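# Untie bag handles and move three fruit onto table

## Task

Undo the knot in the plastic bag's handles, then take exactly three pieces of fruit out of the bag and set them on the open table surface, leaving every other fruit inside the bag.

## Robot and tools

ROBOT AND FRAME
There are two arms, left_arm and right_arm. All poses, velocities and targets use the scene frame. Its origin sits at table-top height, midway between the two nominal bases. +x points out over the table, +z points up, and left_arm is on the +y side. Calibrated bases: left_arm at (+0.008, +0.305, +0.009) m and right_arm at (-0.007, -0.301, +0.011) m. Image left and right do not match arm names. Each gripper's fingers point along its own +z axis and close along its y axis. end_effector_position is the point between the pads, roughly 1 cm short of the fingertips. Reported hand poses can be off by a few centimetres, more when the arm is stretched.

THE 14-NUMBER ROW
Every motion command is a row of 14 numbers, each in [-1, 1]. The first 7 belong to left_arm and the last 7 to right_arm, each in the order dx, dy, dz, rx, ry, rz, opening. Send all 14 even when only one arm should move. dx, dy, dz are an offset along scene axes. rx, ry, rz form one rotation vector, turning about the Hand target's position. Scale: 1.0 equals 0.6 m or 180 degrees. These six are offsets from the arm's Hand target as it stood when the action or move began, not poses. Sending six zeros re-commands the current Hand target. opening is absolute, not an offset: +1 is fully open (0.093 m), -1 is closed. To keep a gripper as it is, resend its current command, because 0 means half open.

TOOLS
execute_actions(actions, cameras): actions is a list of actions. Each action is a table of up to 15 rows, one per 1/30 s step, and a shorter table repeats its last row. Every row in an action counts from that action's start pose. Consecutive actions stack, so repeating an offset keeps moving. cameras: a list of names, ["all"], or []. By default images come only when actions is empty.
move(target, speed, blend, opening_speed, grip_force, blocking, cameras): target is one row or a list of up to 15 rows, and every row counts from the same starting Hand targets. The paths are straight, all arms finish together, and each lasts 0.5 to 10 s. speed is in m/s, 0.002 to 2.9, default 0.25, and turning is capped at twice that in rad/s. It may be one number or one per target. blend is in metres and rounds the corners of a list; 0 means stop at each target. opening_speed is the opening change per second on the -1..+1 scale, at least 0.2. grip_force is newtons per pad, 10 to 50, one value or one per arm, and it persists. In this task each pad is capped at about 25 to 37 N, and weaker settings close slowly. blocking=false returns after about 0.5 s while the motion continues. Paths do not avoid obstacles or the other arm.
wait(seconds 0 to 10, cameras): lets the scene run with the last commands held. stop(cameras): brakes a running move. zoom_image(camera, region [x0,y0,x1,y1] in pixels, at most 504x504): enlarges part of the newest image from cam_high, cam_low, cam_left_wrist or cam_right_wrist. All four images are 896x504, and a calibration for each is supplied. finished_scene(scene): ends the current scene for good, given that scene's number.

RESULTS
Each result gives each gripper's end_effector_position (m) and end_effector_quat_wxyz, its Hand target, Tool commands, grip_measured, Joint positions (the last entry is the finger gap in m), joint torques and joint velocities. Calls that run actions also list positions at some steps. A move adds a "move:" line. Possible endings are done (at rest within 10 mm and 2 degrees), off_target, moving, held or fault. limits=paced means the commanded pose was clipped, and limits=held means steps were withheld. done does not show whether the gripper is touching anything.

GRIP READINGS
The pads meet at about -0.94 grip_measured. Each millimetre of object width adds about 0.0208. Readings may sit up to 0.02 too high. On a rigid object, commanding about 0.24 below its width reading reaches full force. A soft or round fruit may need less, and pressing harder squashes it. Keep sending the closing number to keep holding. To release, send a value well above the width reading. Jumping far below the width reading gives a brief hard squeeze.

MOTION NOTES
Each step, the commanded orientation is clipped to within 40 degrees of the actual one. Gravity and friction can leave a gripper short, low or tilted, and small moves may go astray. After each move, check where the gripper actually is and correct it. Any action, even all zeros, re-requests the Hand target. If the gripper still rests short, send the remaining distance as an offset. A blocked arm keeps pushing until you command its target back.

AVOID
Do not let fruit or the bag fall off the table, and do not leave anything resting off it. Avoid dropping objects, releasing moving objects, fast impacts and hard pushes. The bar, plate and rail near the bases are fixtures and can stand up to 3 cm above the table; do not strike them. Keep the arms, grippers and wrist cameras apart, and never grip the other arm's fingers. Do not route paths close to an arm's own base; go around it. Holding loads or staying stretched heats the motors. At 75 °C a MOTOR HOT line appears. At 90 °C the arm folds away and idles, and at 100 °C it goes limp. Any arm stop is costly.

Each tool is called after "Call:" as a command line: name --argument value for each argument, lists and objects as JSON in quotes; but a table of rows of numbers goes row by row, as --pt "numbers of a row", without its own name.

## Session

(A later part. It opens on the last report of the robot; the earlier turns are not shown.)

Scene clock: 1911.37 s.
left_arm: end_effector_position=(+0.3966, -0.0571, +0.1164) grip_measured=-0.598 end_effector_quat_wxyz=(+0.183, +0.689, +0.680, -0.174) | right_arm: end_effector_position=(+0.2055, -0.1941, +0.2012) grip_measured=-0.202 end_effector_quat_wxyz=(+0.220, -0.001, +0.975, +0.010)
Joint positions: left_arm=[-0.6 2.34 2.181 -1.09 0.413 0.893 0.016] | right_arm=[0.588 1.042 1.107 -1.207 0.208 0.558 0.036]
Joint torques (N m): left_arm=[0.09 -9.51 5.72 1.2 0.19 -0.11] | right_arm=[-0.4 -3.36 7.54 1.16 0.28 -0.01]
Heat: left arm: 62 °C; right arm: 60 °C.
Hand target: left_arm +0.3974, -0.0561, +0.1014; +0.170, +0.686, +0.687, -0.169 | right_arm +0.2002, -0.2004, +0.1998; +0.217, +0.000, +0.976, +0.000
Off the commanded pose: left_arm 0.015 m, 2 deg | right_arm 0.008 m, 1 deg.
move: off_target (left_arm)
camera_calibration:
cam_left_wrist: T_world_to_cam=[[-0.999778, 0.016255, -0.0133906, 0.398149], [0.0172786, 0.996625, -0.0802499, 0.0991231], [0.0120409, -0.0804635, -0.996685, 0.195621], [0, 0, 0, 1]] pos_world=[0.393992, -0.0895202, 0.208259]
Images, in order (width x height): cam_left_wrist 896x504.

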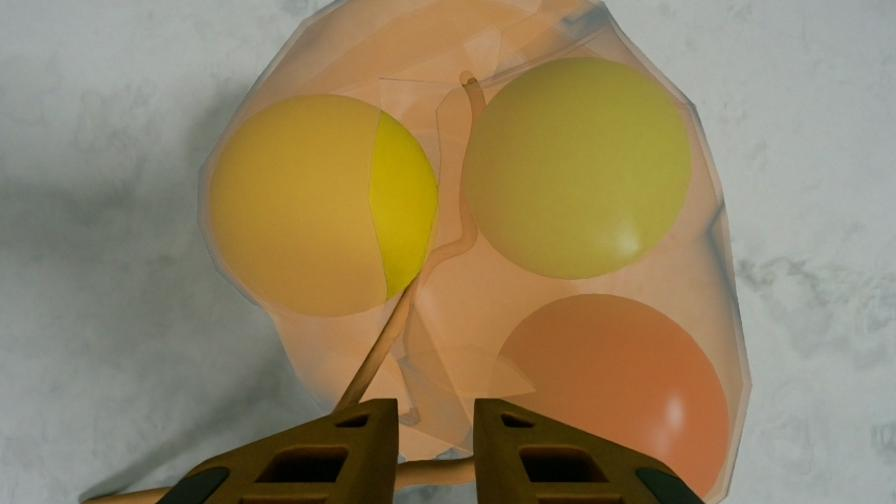

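Call:
move --pt "0.0 -0.0117 -0.077 0 0 0 -0.6 0 0 0 0 0 0 -0.2" --speed 0.08 --cameras '["cam_left_wrist"]'

Call:
zoom_image --camera "cam_left_wrist" --region '[250, 184, 650, 504]'

Scene clock: 1928.37 s.
left_arm: end_effector_position=(+0.3979, -0.0648, +0.0711) grip_measured=-0.598 end_effector_quat_wxyz=(+0.183, +0.689, +0.680, -0.173) | right_arm: end_effector_position=(+0.2055, -0.1941, +0.2012) grip_measured=-0.202 end_effector_quat_wxyz=(+0.220, -0.001, +0.975, +0.010)
Joint positions: left_arm=[-0.613 2.366 2.045 -0.922 0.409 0.879 0.016] | right_arm=[0.588 1.042 1.107 -1.207 0.208 0.558 0.036]
Joint torques (N m): left_arm=[-0.03 -9.54 5.72 1.24 0.19 -0.12] | right_arm=[-0.23 -3.44 7.64 1.14 0.3 0]
Heat: left arm: 64 °C; right arm: 60 °C.
Hand target: left_arm +0.3974, -0.0632, +0.0550; +0.170, +0.686, +0.687, -0.169 | right_arm +0.2002, -0.2004, +0.1998; +0.217, +0.000, +0.976, +0.000
Off the commanded pose: left_arm 0.016 m, 2 deg | right_arm 0.008 m, 1 deg.
move: off_target (left_arm)
camera_calibration:
cam_left_wrist: T_world_to_cam=[[-0.999771, 0.0158802, -0.0143778, 0.399084], [0.0169921, 0.996582, -0.0808372, 0.103243], [0.013045, -0.0810629, -0.996624, 0.149379], [0, 0, 0, 1]] pos_world=[0.395289, -0.0971184, 0.162959]
Images, in order (width x height): cam_left_wrist 896x504.

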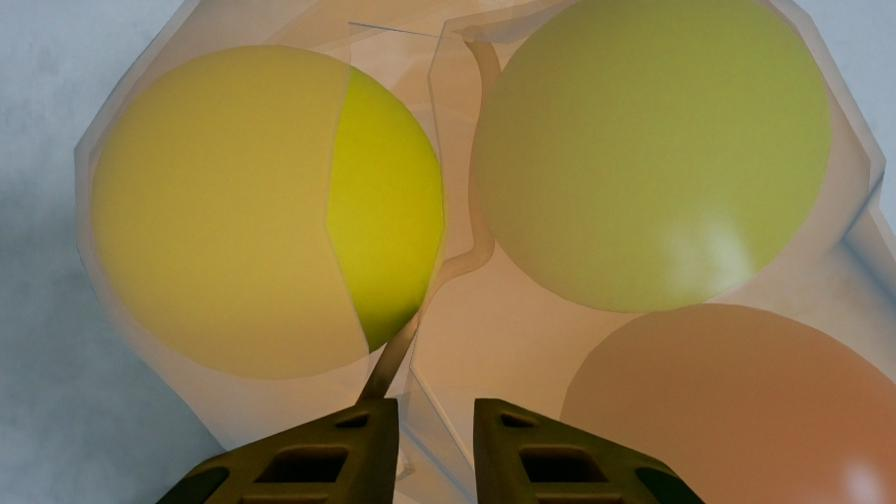

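Scaled by 1.260 from the camera's 896x504 image, which has a finer 1280x720 frame.

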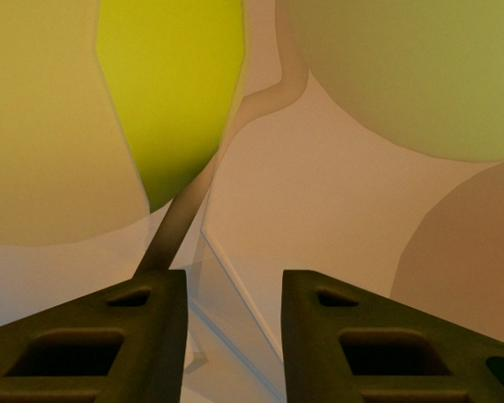

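Call:
move --pt "0.0 -0.004 -0.014 0 0 0 -0.6 0 0 0 0 0 0 -0.2" --pt "0.0 -0.004 -0.014 0 0 0 -1 0 0 0 0 0 0 -0.2" --speed 0.06 --opening_speed 0.5 --cameras '["cam_left_wrist"]'

Call:
zoom_image --camera "cam_left_wrist" --region '[250, 184, 650, 504]'

Scene clock: 1939.27 s.
left_arm: end_effector_position=(+0.3988, -0.0674, +0.0641) grip_measured=-0.979 end_effector_quat_wxyz=(+0.185, +0.688, +0.680, -0.173) | right_arm: end_effector_position=(+0.2055, -0.1941, +0.2012) grip_measured=-0.202 end_effector_quat_wxyz=(+0.220, -0.001, +0.975, +0.010)
Joint positions: left_arm=[-0.616 2.376 2.033 -0.895 0.408 0.875 0] | right_arm=[0.588 1.042 1.107 -1.207 0.208 0.558 0.036]
Joint torques (N m): left_arm=[0.02 -9.46 5.63 1.24 0.19 -0.11] | right_arm=[-0.17 -3.44 7.51 1.19 0.3 0.01]
Heat: left arm: 64 °C; right arm: 60 °C.
Hand target: left_arm +0.3974, -0.0655, +0.0465; +0.170, +0.686, +0.687, -0.169 | right_arm +0.2002, -0.2004, +0.1998; +0.217, +0.000, +0.976, +0.000
Off the commanded pose: left_arm 0.018 m, 2 deg | right_arm 0.008 m, 1 deg.
move: off_target (left_arm); target 2's new opening was sent with left_arm's hand 0.018 m and 2 deg from that target
camera_calibration:
cam_left_wrist: T_world_to_cam=[[-0.999743, 0.0149602, -0.0170586, 0.40003], [0.0163282, 0.996408, -0.0830963, 0.105748], [0.0157542, -0.0833535, -0.996396, 0.140855], [0, 0, 0, 1]] pos_world=[0.395981, -0.0996116, 0.155959]
Images, in order (width x height): cam_left_wrist 896x504.

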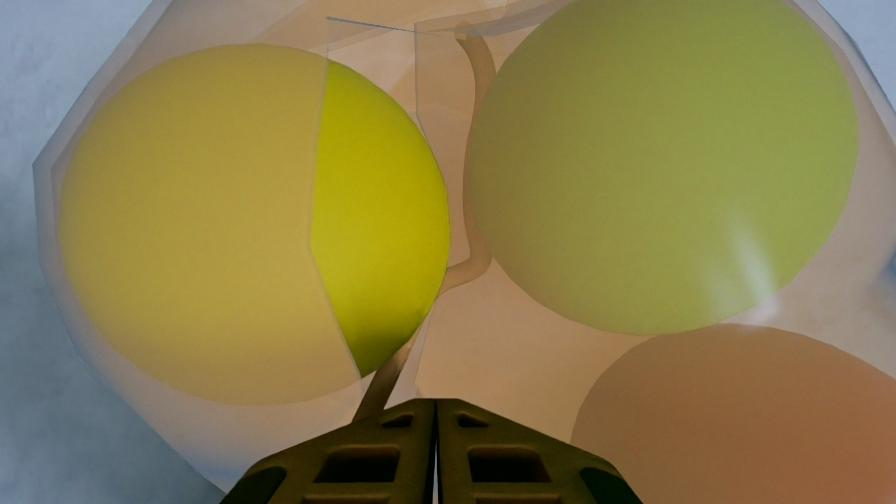

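Scaled by 1.260 from the camera's 896x504 image, which has a finer 1280x720 frame.

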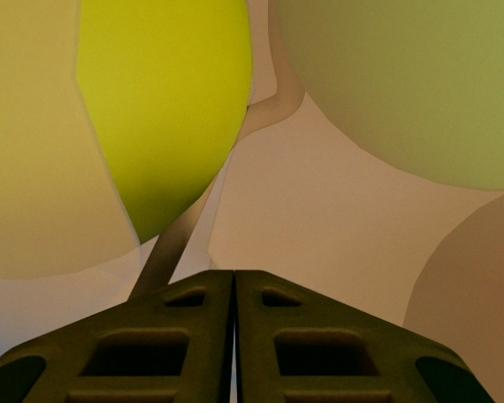

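Call:
move --pt "-0.03 0.0 0.1 0 0 0 -1 0 0 0 0 0 0 -0.2" --speed 0.06 --cameras '["cam_left_wrist"]'

Scene clock: 1948.27 s.
left_arm: end_effector_position=(+0.3779, -0.0654, +0.0867) grip_measured=-0.979 end_effector_quat_wxyz=(+0.157, +0.687, +0.687, -0.177) | right_arm: end_effector_position=(+0.2055, -0.1941, +0.2012) grip_measured=-0.202 end_effector_quat_wxyz=(+0.220, -0.001, +0.975, +0.010)
Joint positions: left_arm=[-0.639 2.338 2.074 -1.022 0.402 0.853 0] | right_arm=[0.588 1.042 1.107 -1.207 0.208 0.558 0.036]
Joint torques (N m): left_arm=[0.05 -13.34 8.49 0.9 0.18 -0.11] | right_arm=[-0.21 -3.55 7.6 1.18 0.29 0.01]
Heat: left arm: 66 °C; right arm: 60 °C.
Hand target: left_arm +0.3795, -0.0655, +0.1066; +0.170, +0.686, +0.687, -0.168 | right_arm +0.2002, -0.2004, +0.1998; +0.217, +0.000, +0.976, +0.000
Off the commanded pose: left_arm 0.020 m, 2 deg | right_arm 0.008 m, 1 deg.
move: off_target (left_arm)
camera_calibration:
cam_left_wrist: T_world_to_cam=[[-0.999443, 0.014977, 0.0298217, 0.375316], [0.0134975, 0.998697, -0.049208, 0.104197], [-0.0305199, -0.0487781, -0.998343, 0.183925], [0, 0, 0, 1]] pos_world=[0.379314, -0.100711, 0.177555]
Images, in order (width x height): cam_left_wrist 896x504.

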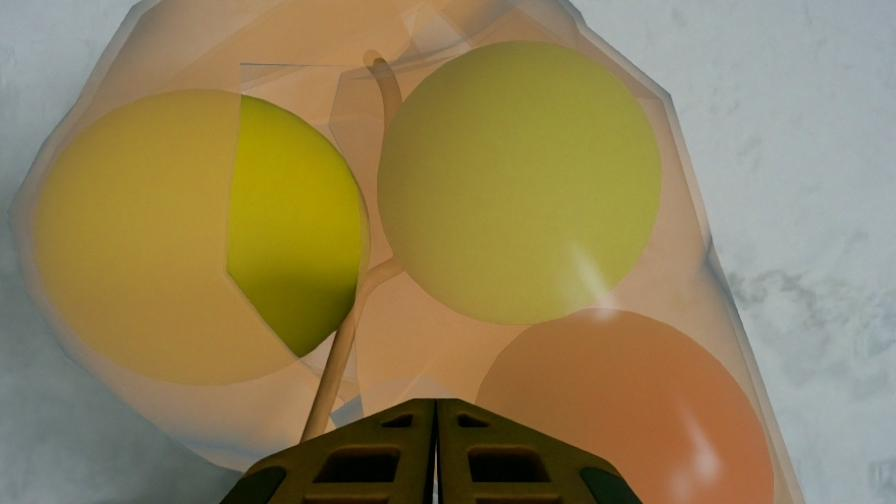

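Call:
move --pt "-0.08 -0.02 0.04 0 0 0 -1 0 0 0 0 0 0 -0.2" --speed 0.06 --cameras '["cam_left_wrist", "cam_right_wrist", "cam_low"]'

Call:
zoom_image --camera "cam_low" --region '[240, 180, 500, 360]'

Scene clock: 1960.40 s.
left_arm: end_effector_position=(+0.3307, -0.0799, +0.1208) grip_measured=-0.979 end_effector_quat_wxyz=(+0.158, +0.689, +0.685, -0.176) | right_arm: end_effector_position=(+0.2055, -0.1941, +0.2012) grip_measured=-0.202 end_effector_quat_wxyz=(+0.220, -0.001, +0.975, +0.010)
Joint positions: left_arm=[-0.728 2.193 1.965 -1.022 0.374 0.765 0] | right_arm=[0.588 1.042 1.107 -1.207 0.208 0.558 0.036]
Joint torques (N m): left_arm=[0.23 -12.6 5.49 1.23 0.16 -0.11] | right_arm=[-0.36 -3.54 7.64 1.16 0.31 0.06]
Heat: left arm: 69 °C; right arm: 59 °C.
Hand target: left_arm +0.3313, -0.0776, +0.1306; +0.170, +0.686, +0.687, -0.169 | right_arm +0.2002, -0.2004, +0.1998; +0.217, +0.000, +0.976, +0.000
Off the commanded pose: left_arm 0.010 m, 2 deg | right_arm 0.008 m, 1 deg.
move: done
camera_calibration:
cam_left_wrist: T_world_to_cam=[[-0.999489, 0.0187406, 0.0258815, 0.328118], [0.0174482, 0.998632, -0.0492912, 0.119696], [-0.0267698, -0.0488144, -0.998449, 0.214481], [0, 0, 0, 1]] pos_world=[0.331603, -0.115211, 0.211557]
cam_right_wrist: T_world_to_cam=[[0.0148384, -0.999785, -0.0144886, -0.194365], [-0.99961, -0.0144896, -0.0238899, 0.247252], [0.0236748, 0.0148375, -0.99961, 0.28507], [0, 0, 0, 1]] pos_world=[0.24329, -0.19497, 0.28805]
Images, in order (width x height): cam_low 896x504, cam_left_wrist 896x504, cam_right_wrist 896x504.

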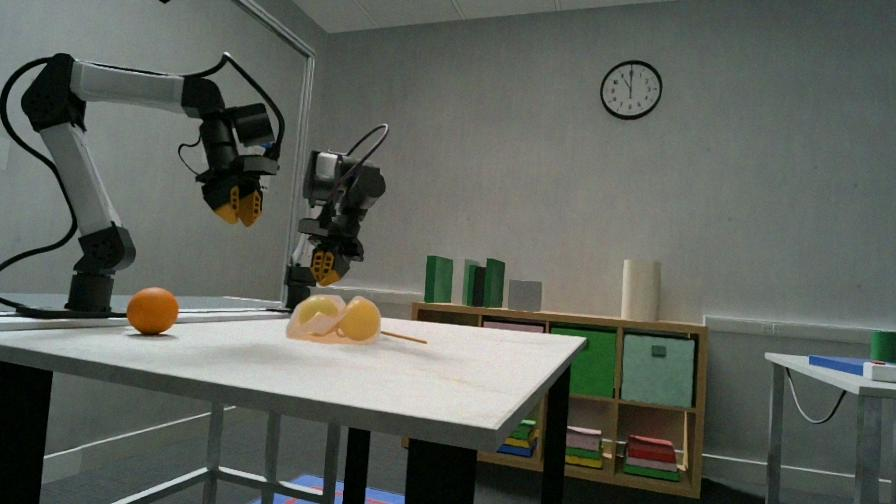

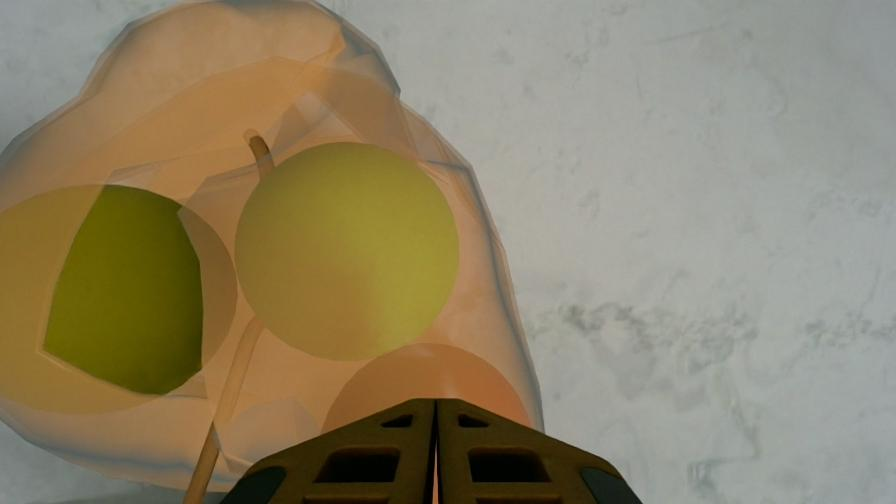

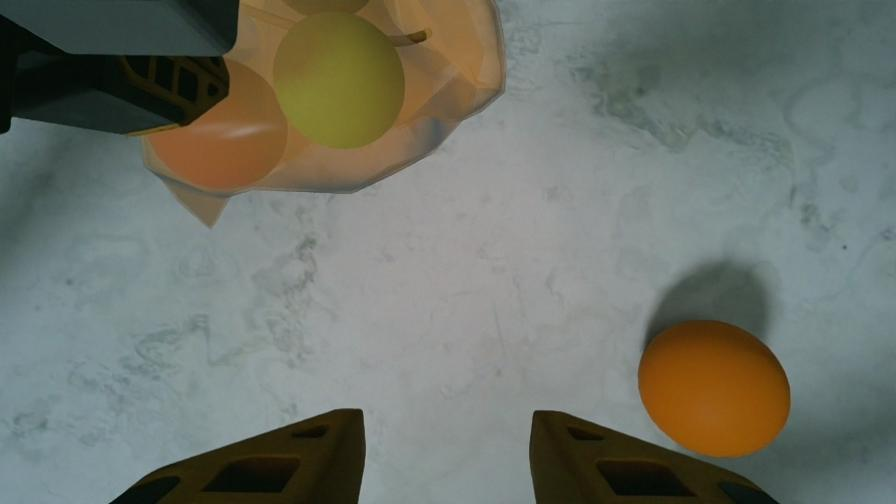

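Scaled by 1.938 from the camera's 896x504 image, which has a finer 1280x720 frame.

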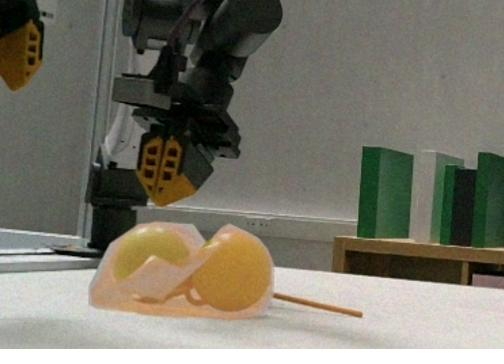

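Call:
move --pt "0.11 0.035 0.03 0 0 0 -0.4 0 0 0 0 0 0 -0.2" --speed 0.12 --cameras '["cam_left_wrist"]'

Call:
zoom_image --camera "cam_left_wrist" --region '[330, 200, 630, 454]'

Scene clock: 2041.07 s.
left_arm: end_effector_position=(+0.3976, -0.0565, +0.1547) grip_measured=-0.402 end_effector_quat_wxyz=(+0.180, +0.684, +0.688, -0.165) | right_arm: end_effector_position=(+0.2055, -0.1941, +0.2012) grip_measured=-0.202 end_effector_quat_wxyz=(+0.220, -0.001, +0.975, +0.010)
Joint positions: left_arm=[-0.604 2.389 2.426 -1.286 0.391 0.874 0.026] | right_arm=[0.588 1.042 1.107 -1.207 0.208 0.558 0.036]
Joint torques (N m): left_arm=[0.43 -9.25 8.4 0.94 0.39 0.05] | right_arm=[-0.21 -3.43 7.62 1.13 0.3 0.04]
Heat: left arm: 74 °C; right arm: 58 °C.
Hand target: left_arm +0.3974, -0.0566, +0.1486; +0.170, +0.686, +0.687, -0.169 | right_arm +0.2002, -0.2004, +0.1998; +0.217, +0.000, +0.976, +0.000
Off the commanded pose: left_arm 0.006 m, 1 deg | right_arm 0.008 m, 1 deg.
move: done
camera_calibration:
cam_left_wrist: T_world_to_cam=[[-0.999842, -0.00296955, -0.0175461, 0.399259], [-0.00184744, 0.997972, -0.0636256, 0.10676], [0.0176995, -0.0635831, -0.99782, 0.232673], [0, 0, 0, 1]] pos_world=[0.395275, -0.0905642, 0.245964]
Images, in order (width x height): cam_left_wrist 896x504.

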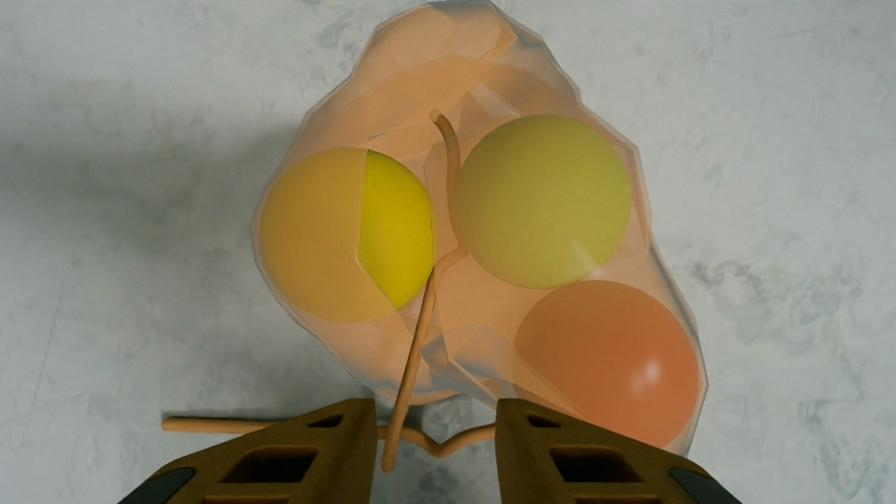

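Scaled by 1.680 from the camera's 896x504 image, which has a finer 1280x720 frame.

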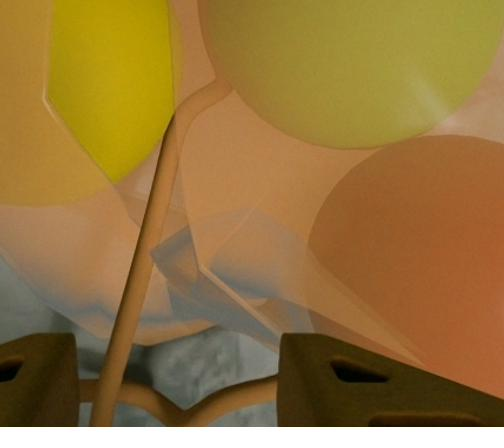

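Call:
move --pt "0.0237 -0.0015 -0.11 0 0 0 -0.5 0 0 0 0 0 0 -0.2" --speed 0.12 --cameras '["cam_left_wrist"]'

Call:
zoom_image --camera "cam_left_wrist" --region '[330, 200, 630, 454]'

Scene clock: 2063.80 s.
left_arm: end_effector_position=(+0.4102, -0.0591, +0.0949) grip_measured=-0.498 end_effector_quat_wxyz=(+0.177, +0.686, +0.686, -0.165) | right_arm: end_effector_position=(+0.2055, -0.1941, +0.2012) grip_measured=-0.202 end_effector_quat_wxyz=(+0.220, -0.001, +0.975, +0.010)
Joint positions: left_arm=[-0.595 2.412 2.229 -1.076 0.395 0.89 0.021] | right_arm=[0.588 1.042 1.107 -1.207 0.208 0.558 0.036]
Joint torques (N m): left_arm=[0.79 -9.92 5.89 1.23 0.42 0.08] | right_arm=[-0.27 -3.41 7.65 1.17 0.28 0.02]
Heat: left arm: 70 °C; right arm: 58 °C.
Hand target: left_arm +0.4116, -0.0574, +0.0826; +0.170, +0.686, +0.687, -0.169 | right_arm +0.2002, -0.2004, +0.1998; +0.217, +0.000, +0.976, +0.000
Off the commanded pose: left_arm 0.013 m, 1 deg | right_arm 0.008 m, 1 deg.
move: off_target (left_arm)
camera_calibration:
cam_left_wrist: T_world_to_cam=[[-0.999899, 0.00205947, -0.0140852, 0.410758], [0.00290398, 0.998182, -0.0602021, 0.103222], [0.0139356, -0.0602369, -0.998087, 0.174398], [0, 0, 0, 1]] pos_world=[0.407986, -0.0933749, 0.186064]
Images, in order (width x height): cam_left_wrist 896x504.

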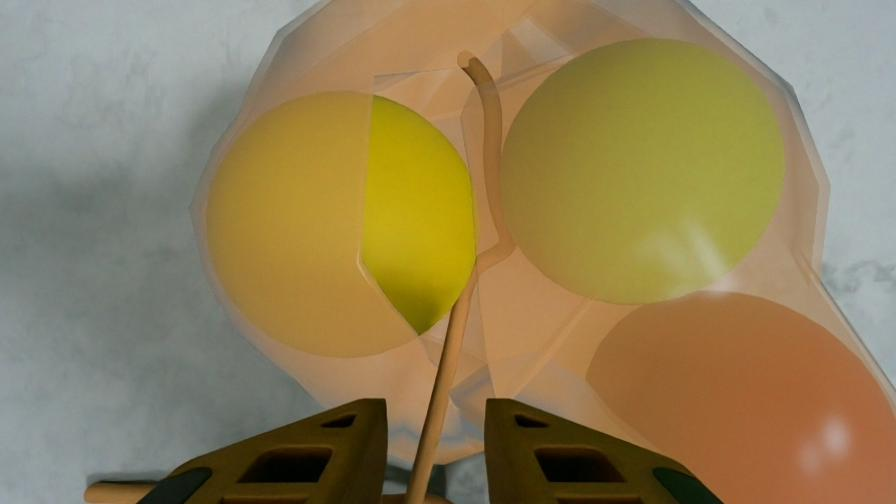

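Scaled by 1.680 from the camera's 896x504 image, which has a finer 1280x720 frame.

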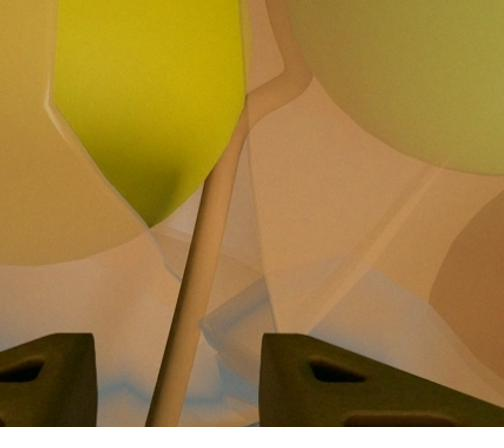

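Call:
move --pt "-0.001 0 -0.068 0 0 0 -0.5 0 0 0 0 0 0 -0.2" --pt "-0.001 0 -0.068 0 0 0 -1 0 0 0 0 0 0 -0.2" --speed 0.08 --opening_speed 0.6 --cameras '["cam_left_wrist"]'

Call:
zoom_image --camera "cam_left_wrist" --region '[330, 200, 630, 454]'

Scene clock: 2073.73 s.
left_arm: end_effector_position=(+0.4118, -0.0599, +0.0570) grip_measured=-0.979 end_effector_quat_wxyz=(+0.181, +0.686, +0.685, -0.165) | right_arm: end_effector_position=(+0.2055, -0.1941, +0.2012) grip_measured=-0.202 end_effector_quat_wxyz=(+0.220, -0.001, +0.975, +0.010)
Joint positions: left_arm=[-0.595 2.416 2.083 -0.918 0.396 0.89 0] | right_arm=[0.588 1.042 1.107 -1.207 0.208 0.558 0.036]
Joint torques (N m): left_arm=[0.68 -9.8 5.68 1.24 0.39 0.04] | right_arm=[-0.29 -3.41 7.54 1.16 0.32 0.02]
Heat: left arm: 70 °C; right arm: 58 °C.
Hand target: left_arm +0.4111, -0.0574, +0.0420; +0.171, +0.686, +0.687, -0.169 | right_arm +0.2002, -0.2004, +0.1998; +0.217, +0.000, +0.976, +0.000
Off the commanded pose: left_arm 0.015 m, 1 deg | right_arm 0.008 m, 1 deg.
move: off_target (left_arm); target 2's new opening was sent with left_arm's hand 0.015 m and 1 deg from that target
camera_calibration:
cam_left_wrist: T_world_to_cam=[[-0.999804, 0.00249796, -0.0196292, 0.412137], [0.00377663, 0.997853, -0.0653769, 0.101714], [0.0194238, -0.0654382, -0.997668, 0.133937], [0, 0, 0, 1]] pos_world=[0.40907, -0.0937601, 0.148364]
Images, in order (width x height): cam_left_wrist 896x504.

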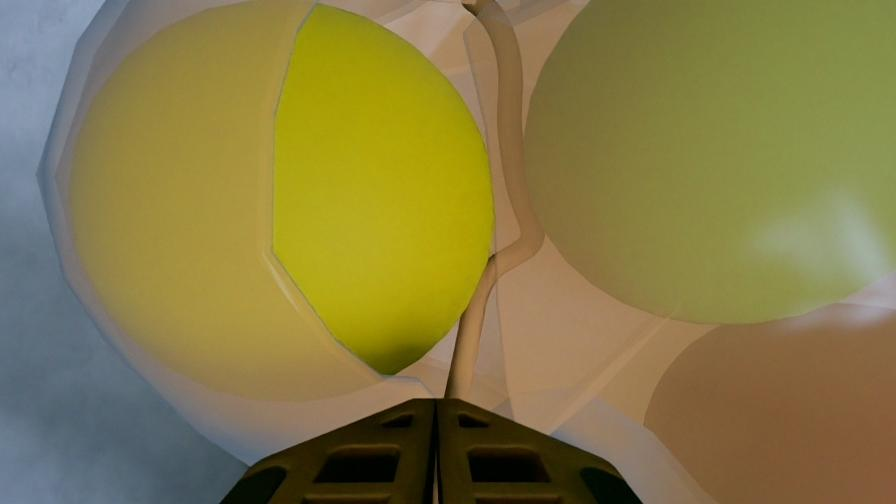

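Scaled by 1.680 from the camera's 896x504 image, which has a finer 1280x720 frame.

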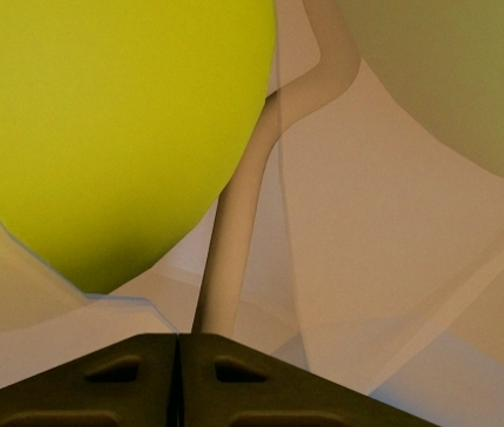

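Call:
move --pt "0.0 0.005 0.0 0 0 0 -0.5 0 0 0 0 0 0 -0.2" --pt "0.003 0.006 -0.034 0 0 0 -0.5 0 0 0 0 0 0 -0.2" --pt "0.003 0.006 -0.034 0 0 0 -1 0 0 0 0 0 0 -0.2" --speed 0.08 --opening_speed 0.8 --cameras '["cam_left_wrist"]'

Call:
zoom_image --camera "cam_left_wrist" --region '[330, 200, 630, 454]'

Scene clock: 2085.40 s.
left_arm: end_effector_position=(+0.4134, -0.0575, +0.0370) grip_measured=-0.913 end_effector_quat_wxyz=(+0.181, +0.686, +0.685, -0.165) | right_arm: end_effector_position=(+0.2055, -0.1941, +0.2012) grip_measured=-0.202 end_effector_quat_wxyz=(+0.220, -0.001, +0.975, +0.010)
Joint positions: left_arm=[-0.589 2.43 2.028 -0.852 0.397 0.896 0.001] | right_arm=[0.588 1.042 1.107 -1.207 0.208 0.558 0.036]
Joint torques (N m): left_arm=[0.83 -9.69 5.7 1.22 0.4 0.07] | right_arm=[-0.25 -3.36 7.58 1.16 0.3 0.02]
Heat: left arm: 70 °C; right arm: 58 °C.
Hand target: left_arm +0.4128, -0.0538, +0.0215; +0.170, +0.686, +0.687, -0.169 | right_arm +0.2002, -0.2004, +0.1998; +0.217, +0.000, +0.976, +0.000
Off the commanded pose: left_arm 0.016 m, 1 deg | right_arm 0.008 m, 1 deg.
move: off_target (left_arm); target 3's new opening was sent with left_arm's hand 0.016 m and 1 deg from that target
camera_calibration:
cam_left_wrist: T_world_to_cam=[[-0.999795, 0.00288632, -0.0200481, 0.413422], [0.00418166, 0.997885, -0.0648732, 0.0977785], [0.0198185, -0.0649437, -0.997692, 0.113996], [0, 0, 0, 1]] pos_world=[0.410669, -0.0913616, 0.128364]
Images, in order (width x height): cam_left_wrist 896x504.

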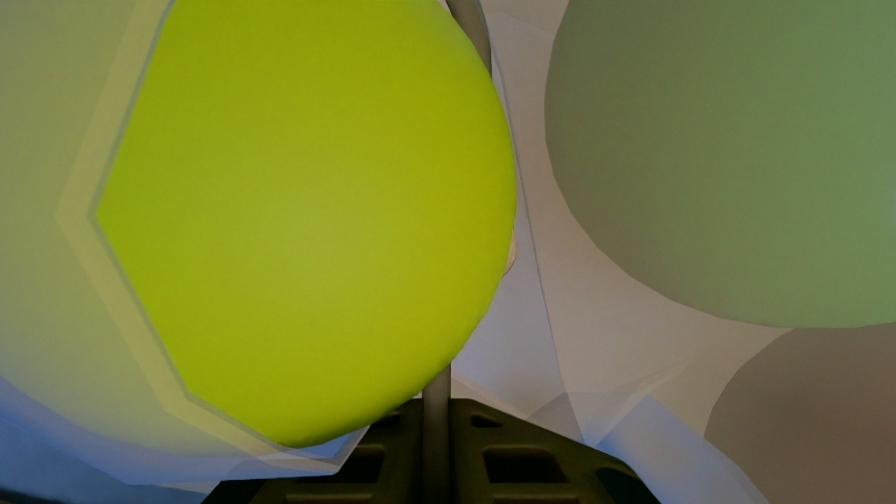

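Scaled by 1.680 from the camera's 896x504 image, which has a finer 1280x720 frame.

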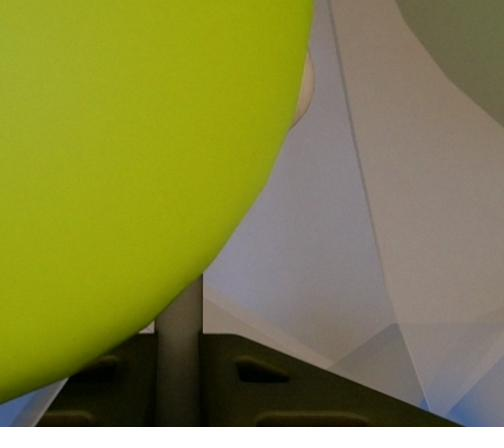

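Call:
move --pt "0.0 0.0 0.2 0 0 0 -1 0 0 0 0 0 0 -0.2" --pt "-0.1 -0.02 0.22 0 0 0 -1 0 0 0 0 0 0 -0.2" --speed 0.09 --blend 0.03 --cameras '["cam_left_wrist", "cam_right_wrist", "cam_low"]'

Call:
zoom_image --camera "cam_low" --region '[240, 180, 500, 360]'

Scene clock: 2111.37 s.
left_arm: end_effector_position=(+0.3516, -0.0684, +0.1433) grip_measured=-0.913 end_effector_quat_wxyz=(+0.158, +0.689, +0.685, -0.177) | right_arm: end_effector_position=(+0.2055, -0.1941, +0.2012) grip_measured=-0.202 end_effector_quat_wxyz=(+0.220, -0.001, +0.975, +0.010)
Joint positions: left_arm=[-0.677 2.251 2.151 -1.171 0.39 0.817 0.001] | right_arm=[0.588 1.042 1.107 -1.207 0.208 0.558 0.036]
Joint torques (N m): left_arm=[0.29 -12.89 5.42 1.18 0.17 -0.14] | right_arm=[-0.31 -3.4 7.57 1.16 0.27 0.02]
Heat: left arm: 72 °C; right arm: 58 °C.
Hand target: left_arm +0.3527, -0.0659, +0.1536; +0.170, +0.686, +0.687, -0.168 | right_arm +0.2002, -0.2004, +0.1998; +0.217, +0.000, +0.976, +0.000
Off the commanded pose: left_arm 0.011 m, 2 deg | right_arm 0.008 m, 1 deg.
move: off_target (left_arm)
camera_calibration:
cam_left_wrist: T_world_to_cam=[[-0.999433, 0.0191924, 0.0276757, 0.347921], [0.017822, 0.998643, -0.0489418, 0.108743], [-0.0285774, -0.0484208, -0.998418, 0.238741], [0, 0, 0, 1]] pos_world=[0.352609, -0.103713, 0.234056]
cam_right_wrist: T_world_to_cam=[[0.0148384, -0.999785, -0.0144886, -0.194365], [-0.99961, -0.0144896, -0.0238899, 0.247252], [0.0236748, 0.0148375, -0.99961, 0.28507], [0, 0, 0, 1]] pos_world=[0.24329, -0.19497, 0.28805]
Images, in order (width x height): cam_low 896x504, cam_left_wrist 896x504, cam_right_wrist 896x504.

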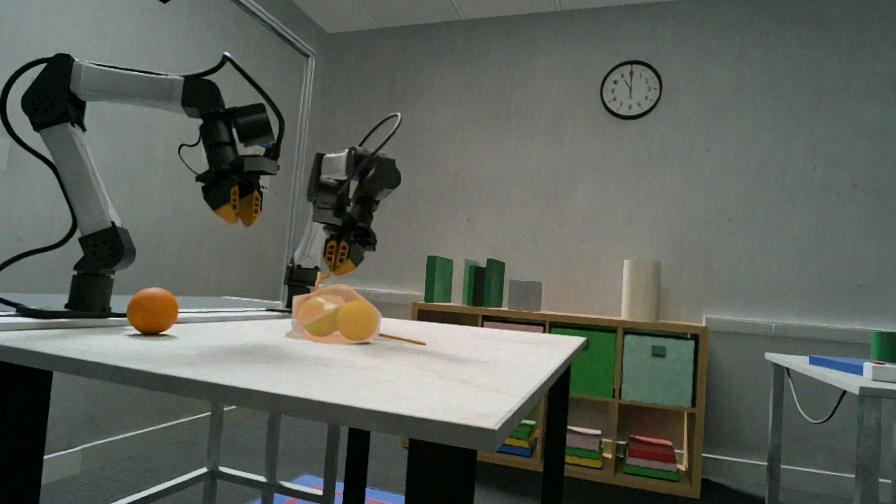

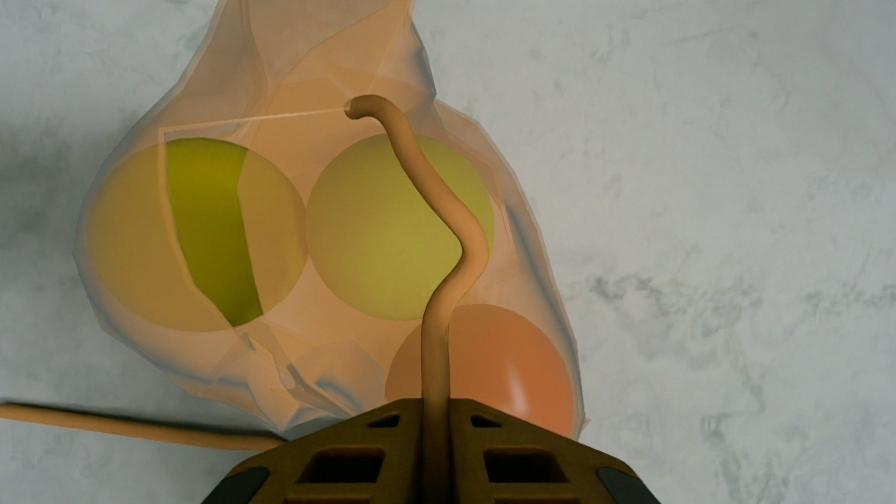

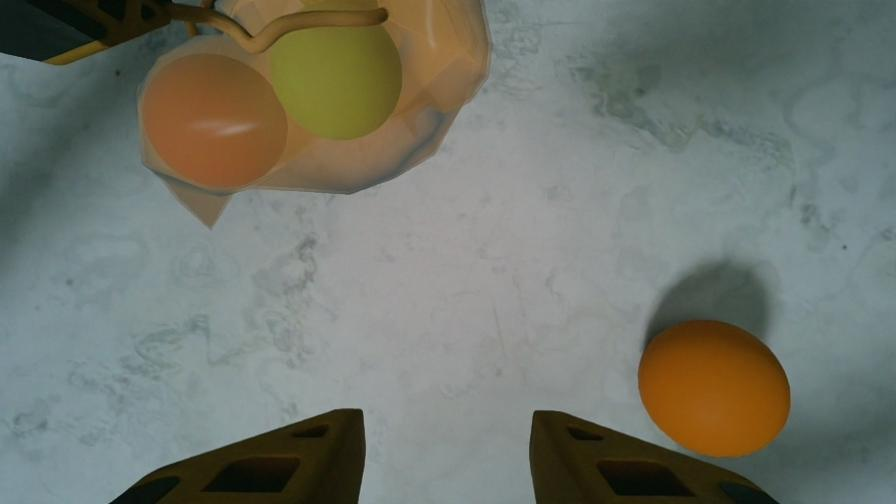

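Scaled by 1.938 from the camera's 896x504 image, which has a finer 1280x720 frame.

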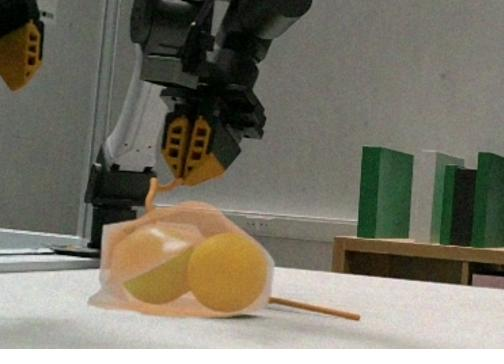

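Call:
move --pt "-0.1 -0.08 0.0 0 0 0 -1 0 -0.15 0 0 0 0 -0.2" --pt "-0.16 -0.12 -0.12 0 0 0 -1 0 -0.15 0 0 0 0 -0.2" --speed 0.1 --blend 0.03 --cameras '["cam_left_wrist", "cam_right_wrist"]'

Scene clock: 2163.90 s.
left_arm: end_effector_position=(+0.2448, +0.2984, +0.1287) grip_measured=-0.831 end_effector_quat_wxyz=(+0.629, +0.015, +0.777, -0.004) | right_arm: end_effector_position=(+0.2061, -0.1953, +0.2013) grip_measured=-0.202 end_effector_quat_wxyz=(+0.220, +0.000, +0.975, +0.008)
Joint positions: left_arm=[-0.001 -0.006 -0.013 -0.212 0.005 0.006 0.005] | right_arm=[0.582 1.042 1.107 -1.207 0.208 0.555 0.036]
Joint torques (N m): left_arm=[0.25 -0.46 0.69 0.1 0.02 -0.02] | right_arm=[-0.85 -3.9 7.35 1.18 0.28 -0.11]
Heat: left arm: 83 °C; right arm: 57 °C.
Hand target: left_arm +0.2448, +0.2984, +0.1287; +0.629, +0.015, +0.777, -0.004 (not the last commanded pose) | right_arm +0.2003, -0.2029, +0.1997; +0.217, +0.000, +0.976, +0.000 (not the last commanded pose)
Tool commands: left_gripper/opening=-0.831053 right_gripper/opening=-0.2
Off the commanded pose: right_arm 0.095 m, 1 deg.
OVER-TEMPERATURE FAULT: ARM FOLDED TO REST. Before this call, joint 2 (shoulder) of the left arm reached 90 °C. The left arm's motors are now idle, so it may still sink, and the gripper idles too, so what it holds may stay or slip. The left arm ran none of this call's commands. The stop is over, but the left arm and its gripper will run no more commands in this scene. This fault puts only its own arm into a fault stop.
MOTOR HOT: on. Joint 2 (shoulder) of the left arm reports 83 °C.
move: fault (left_arm), off_target (right_arm; braked at the fault stop of left_arm); path passed 0 of 2 targets
camera_calibration:
cam_left_wrist: T_world_to_cam=[[-0.0347796, -0.99924, -0.0175967, 0.308065], [-0.59618, 0.0348756, -0.802093, 0.278497], [0.802097, -0.0174056, -0.59694, -0.0253408], [0, 0, 0, 1]] pos_world=[0.197075, 0.297677, 0.213675]
cam_right_wrist: T_world_to_cam=[[0.0122056, -0.999843, -0.0128429, -0.195314], [-0.999638, -0.0118932, -0.0241285, 0.24832], [0.023972, 0.0131327, -0.999626, 0.284673], [0, 0, 0, 1]] pos_world=[0.24379, -0.196069, 0.28805]
Images, in order (width x height): cam_left_wrist 896x504, cam_right_wrist 896x504.

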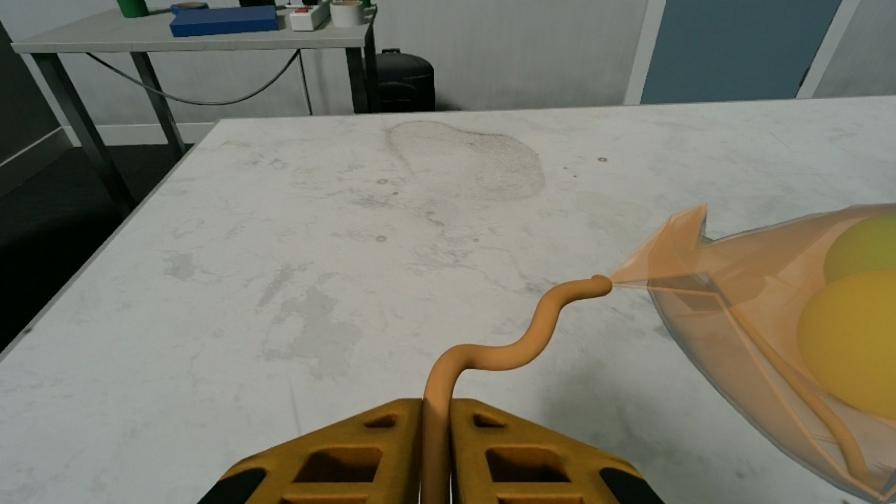

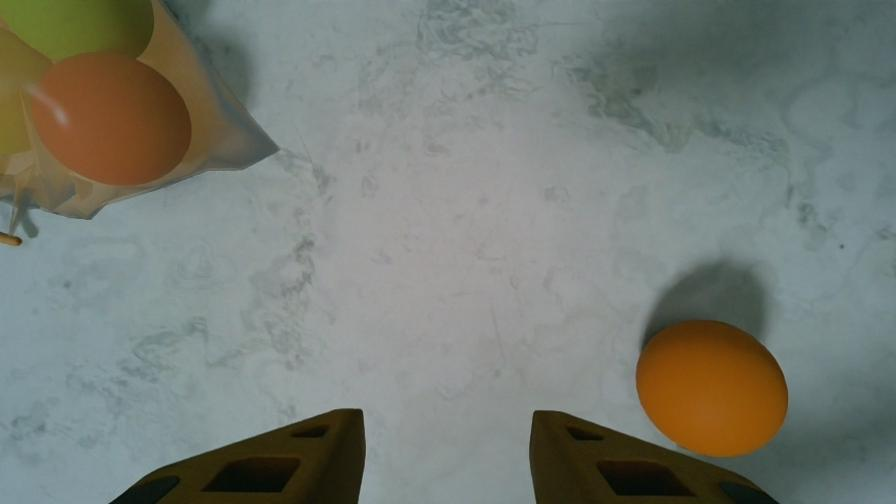

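Call:
execute_actions --actions '[]' --cameras '["cam_high", "cam_low", "cam_left_wrist"]'

Call:
zoom_image --camera "cam_high" --region '[360, 100, 680, 320]'

Call:
zoom_image --camera "cam_low" --region '[240, 180, 500, 360]'

Scene clock: 2175.10 s.
left_arm: end_effector_position=(+0.2448, +0.2984, +0.1287) grip_measured=-0.827 end_effector_quat_wxyz=(+0.629, +0.015, +0.777, -0.004) | right_arm: end_effector_position=(+0.2061, -0.1953, +0.2013) grip_measured=-0.202 end_effector_quat_wxyz=(+0.220, +0.000, +0.975, +0.008)
Joint positions: left_arm=[-0.001 -0.006 -0.013 -0.212 0.005 0.006 0.006] | right_arm=[0.582 1.042 1.107 -1.207 0.208 0.555 0.036]
Joint velocities: within noise
Joint torques (N m): left_arm=[0.24 -0.43 0.64 0.1 0.02 -0.02] | right_arm=[-1.07 -3.89 7.27 1.16 0.24 -0.09]
Heat: left arm: 74 °C; right arm: 57 °C.
Hand target: left_arm +0.2448, +0.2984, +0.1287; +0.629, +0.015, +0.777, -0.004 (not the last commanded pose) | right_arm +0.2003, -0.2029, +0.1997; +0.217, +0.000, +0.976, +0.000 (not the last commanded pose)
Tool commands: left_gripper/opening=-0.826759 right_gripper/opening=-0.2
Off the commanded pose: right_arm 0.095 m, 1 deg.
OVER-TEMPERATURE FAULT: ARM FOLDED TO REST. As an earlier result told, the left arm's stop is over, but it will run no more commands in this scene.
MOTOR HOT: still on. Joint 2 (shoulder) of the left arm reports 74 °C.
camera_calibration:
cam_left_wrist: T_world_to_cam=[[-0.0347796, -0.99924, -0.0175967, 0.308065], [-0.59618, 0.0348756, -0.802093, 0.278497], [0.802097, -0.0174056, -0.59694, -0.0253408], [0, 0, 0, 1]] pos_world=[0.197075, 0.297677, 0.213675]
Images, in order (width x height): cam_high 896x504, cam_low 896x504, cam_left_wrist 896x504.

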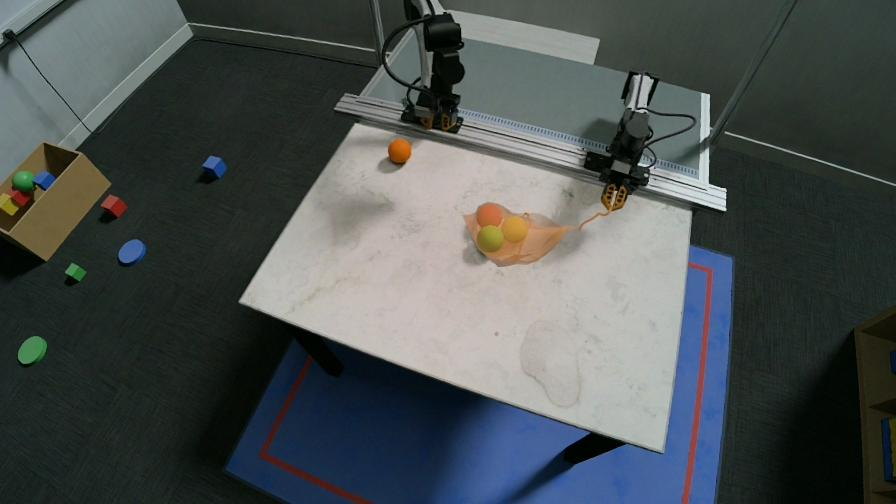

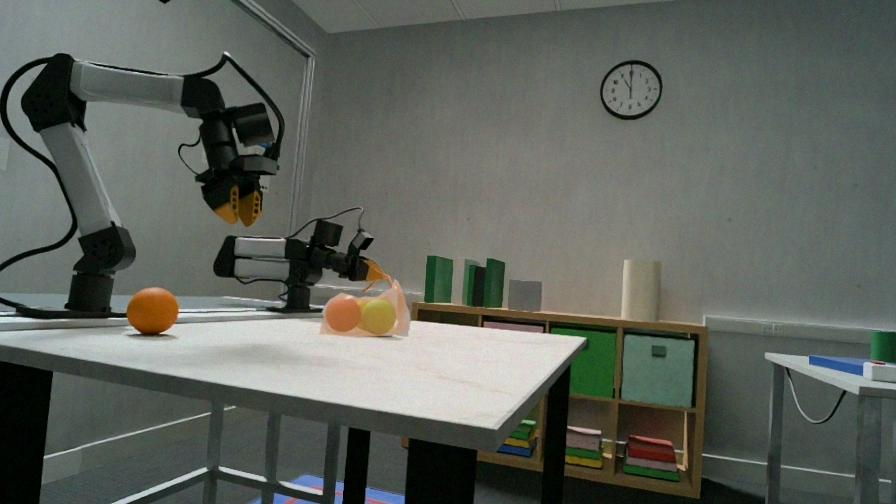

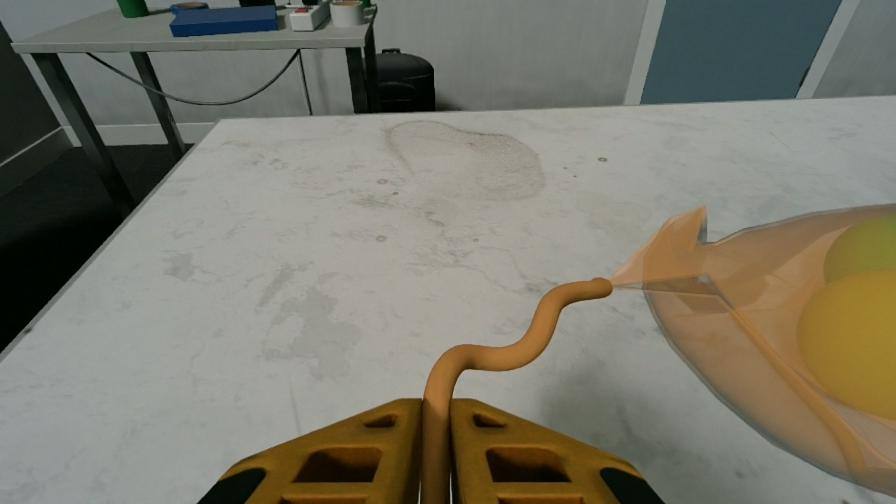

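Scaled by 1.575 from the camera's 896x504 image, which has a finer 1280x720 frame.

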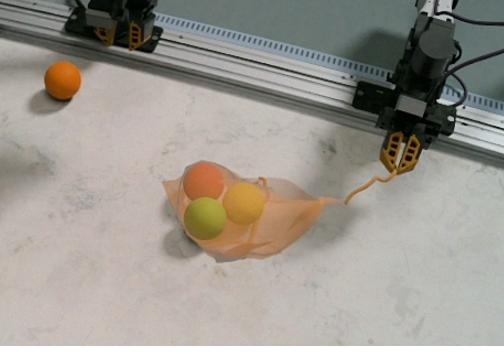

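Scaled by 1.938 from the camera's 896x504 image, which has a finer 1280x720 frame.

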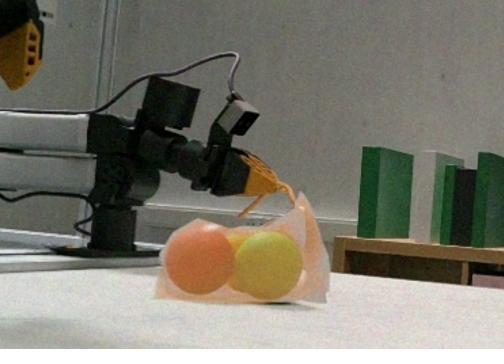

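Call:
move --pt "0 0 0 0 0 0 -0.83 0.167 0.367 0.01 0 0 0 -0.2" --speed 0.15 --cameras '["cam_right_wrist"]'

Call:
zoom_image --camera "cam_right_wrist" --region '[150, 50, 650, 450]'

Scene clock: 2191.93 s.
left_arm: end_effector_position=(+0.2448, +0.2984, +0.1287) grip_measured=-0.827 end_effector_quat_wxyz=(+0.629, +0.015, +0.777, -0.004) | right_arm: end_effector_position=(+0.2998, +0.0162, +0.2011) grip_measured=-0.202 end_effector_quat_wxyz=(+0.213, -0.002, +0.977, +0.004)
Joint positions: left_arm=[-0.001 -0.006 -0.013 -0.212 0.005 0.006 0.006] | right_arm=[0.915 1.924 1.971 -1.291 0.327 0.873 0.036]
Joint torques (N m): left_arm=[0.34 -0.42 0.65 0.1 0.02 -0.02] | right_arm=[0.29 -8.35 11.96 0.89 0.41 0.11]
Heat: left arm: 65 °C; right arm: 57 °C.
Hand target: left_arm +0.2448, +0.2984, +0.1287; +0.629, +0.015, +0.777, -0.004 | right_arm +0.3006, +0.0172, +0.2058; +0.217, +0.000, +0.976, +0.000
Tool commands: left_gripper/opening=-0.826759 right_gripper/opening=-0.2
Off the commanded pose: right_arm 0.005 m, 1 deg.
OVER-TEMPERATURE FAULT: ARM FOLDED TO REST. As an earlier result told, the left arm's stop is over, but it will run no more commands in this scene. The left arm ran none of this call's commands.
MOTOR HOT: cleared for the motors of the left arm.
move: fault (left_arm)
camera_calibration:
cam_right_wrist: T_world_to_cam=[[0.0151388, -0.999878, -0.00380745, 0.0122806], [-0.999849, -0.0151055, -0.00863274, 0.341551], [0.00857418, 0.00393757, -0.999955, 0.284286], [0, 0, 0, 1]] pos_world=[0.338876, 0.0163191, 0.287269]
Images, in order (width x height): cam_right_wrist 896x504.

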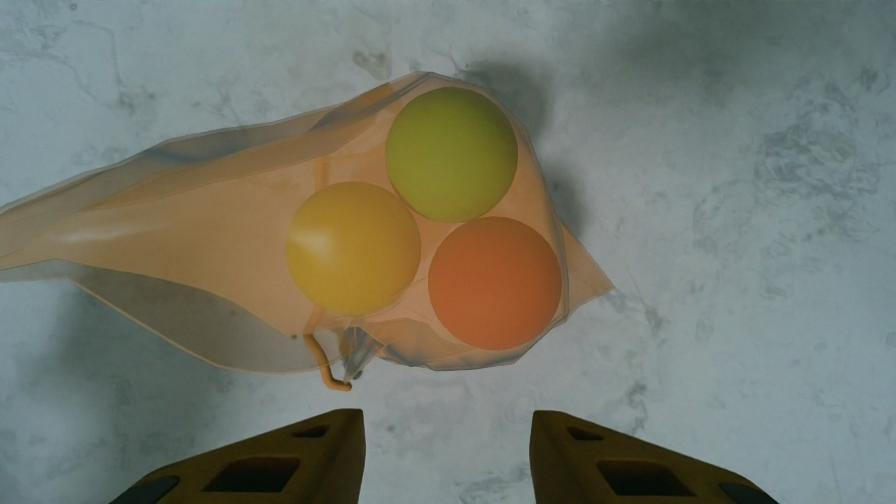

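Scaled by 1.008 from the camera's 896x504 image, which has a finer 1280x720 frame.

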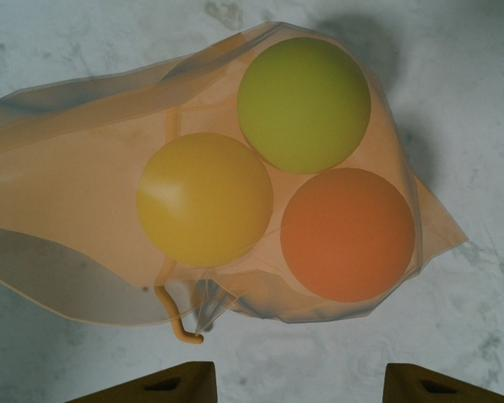

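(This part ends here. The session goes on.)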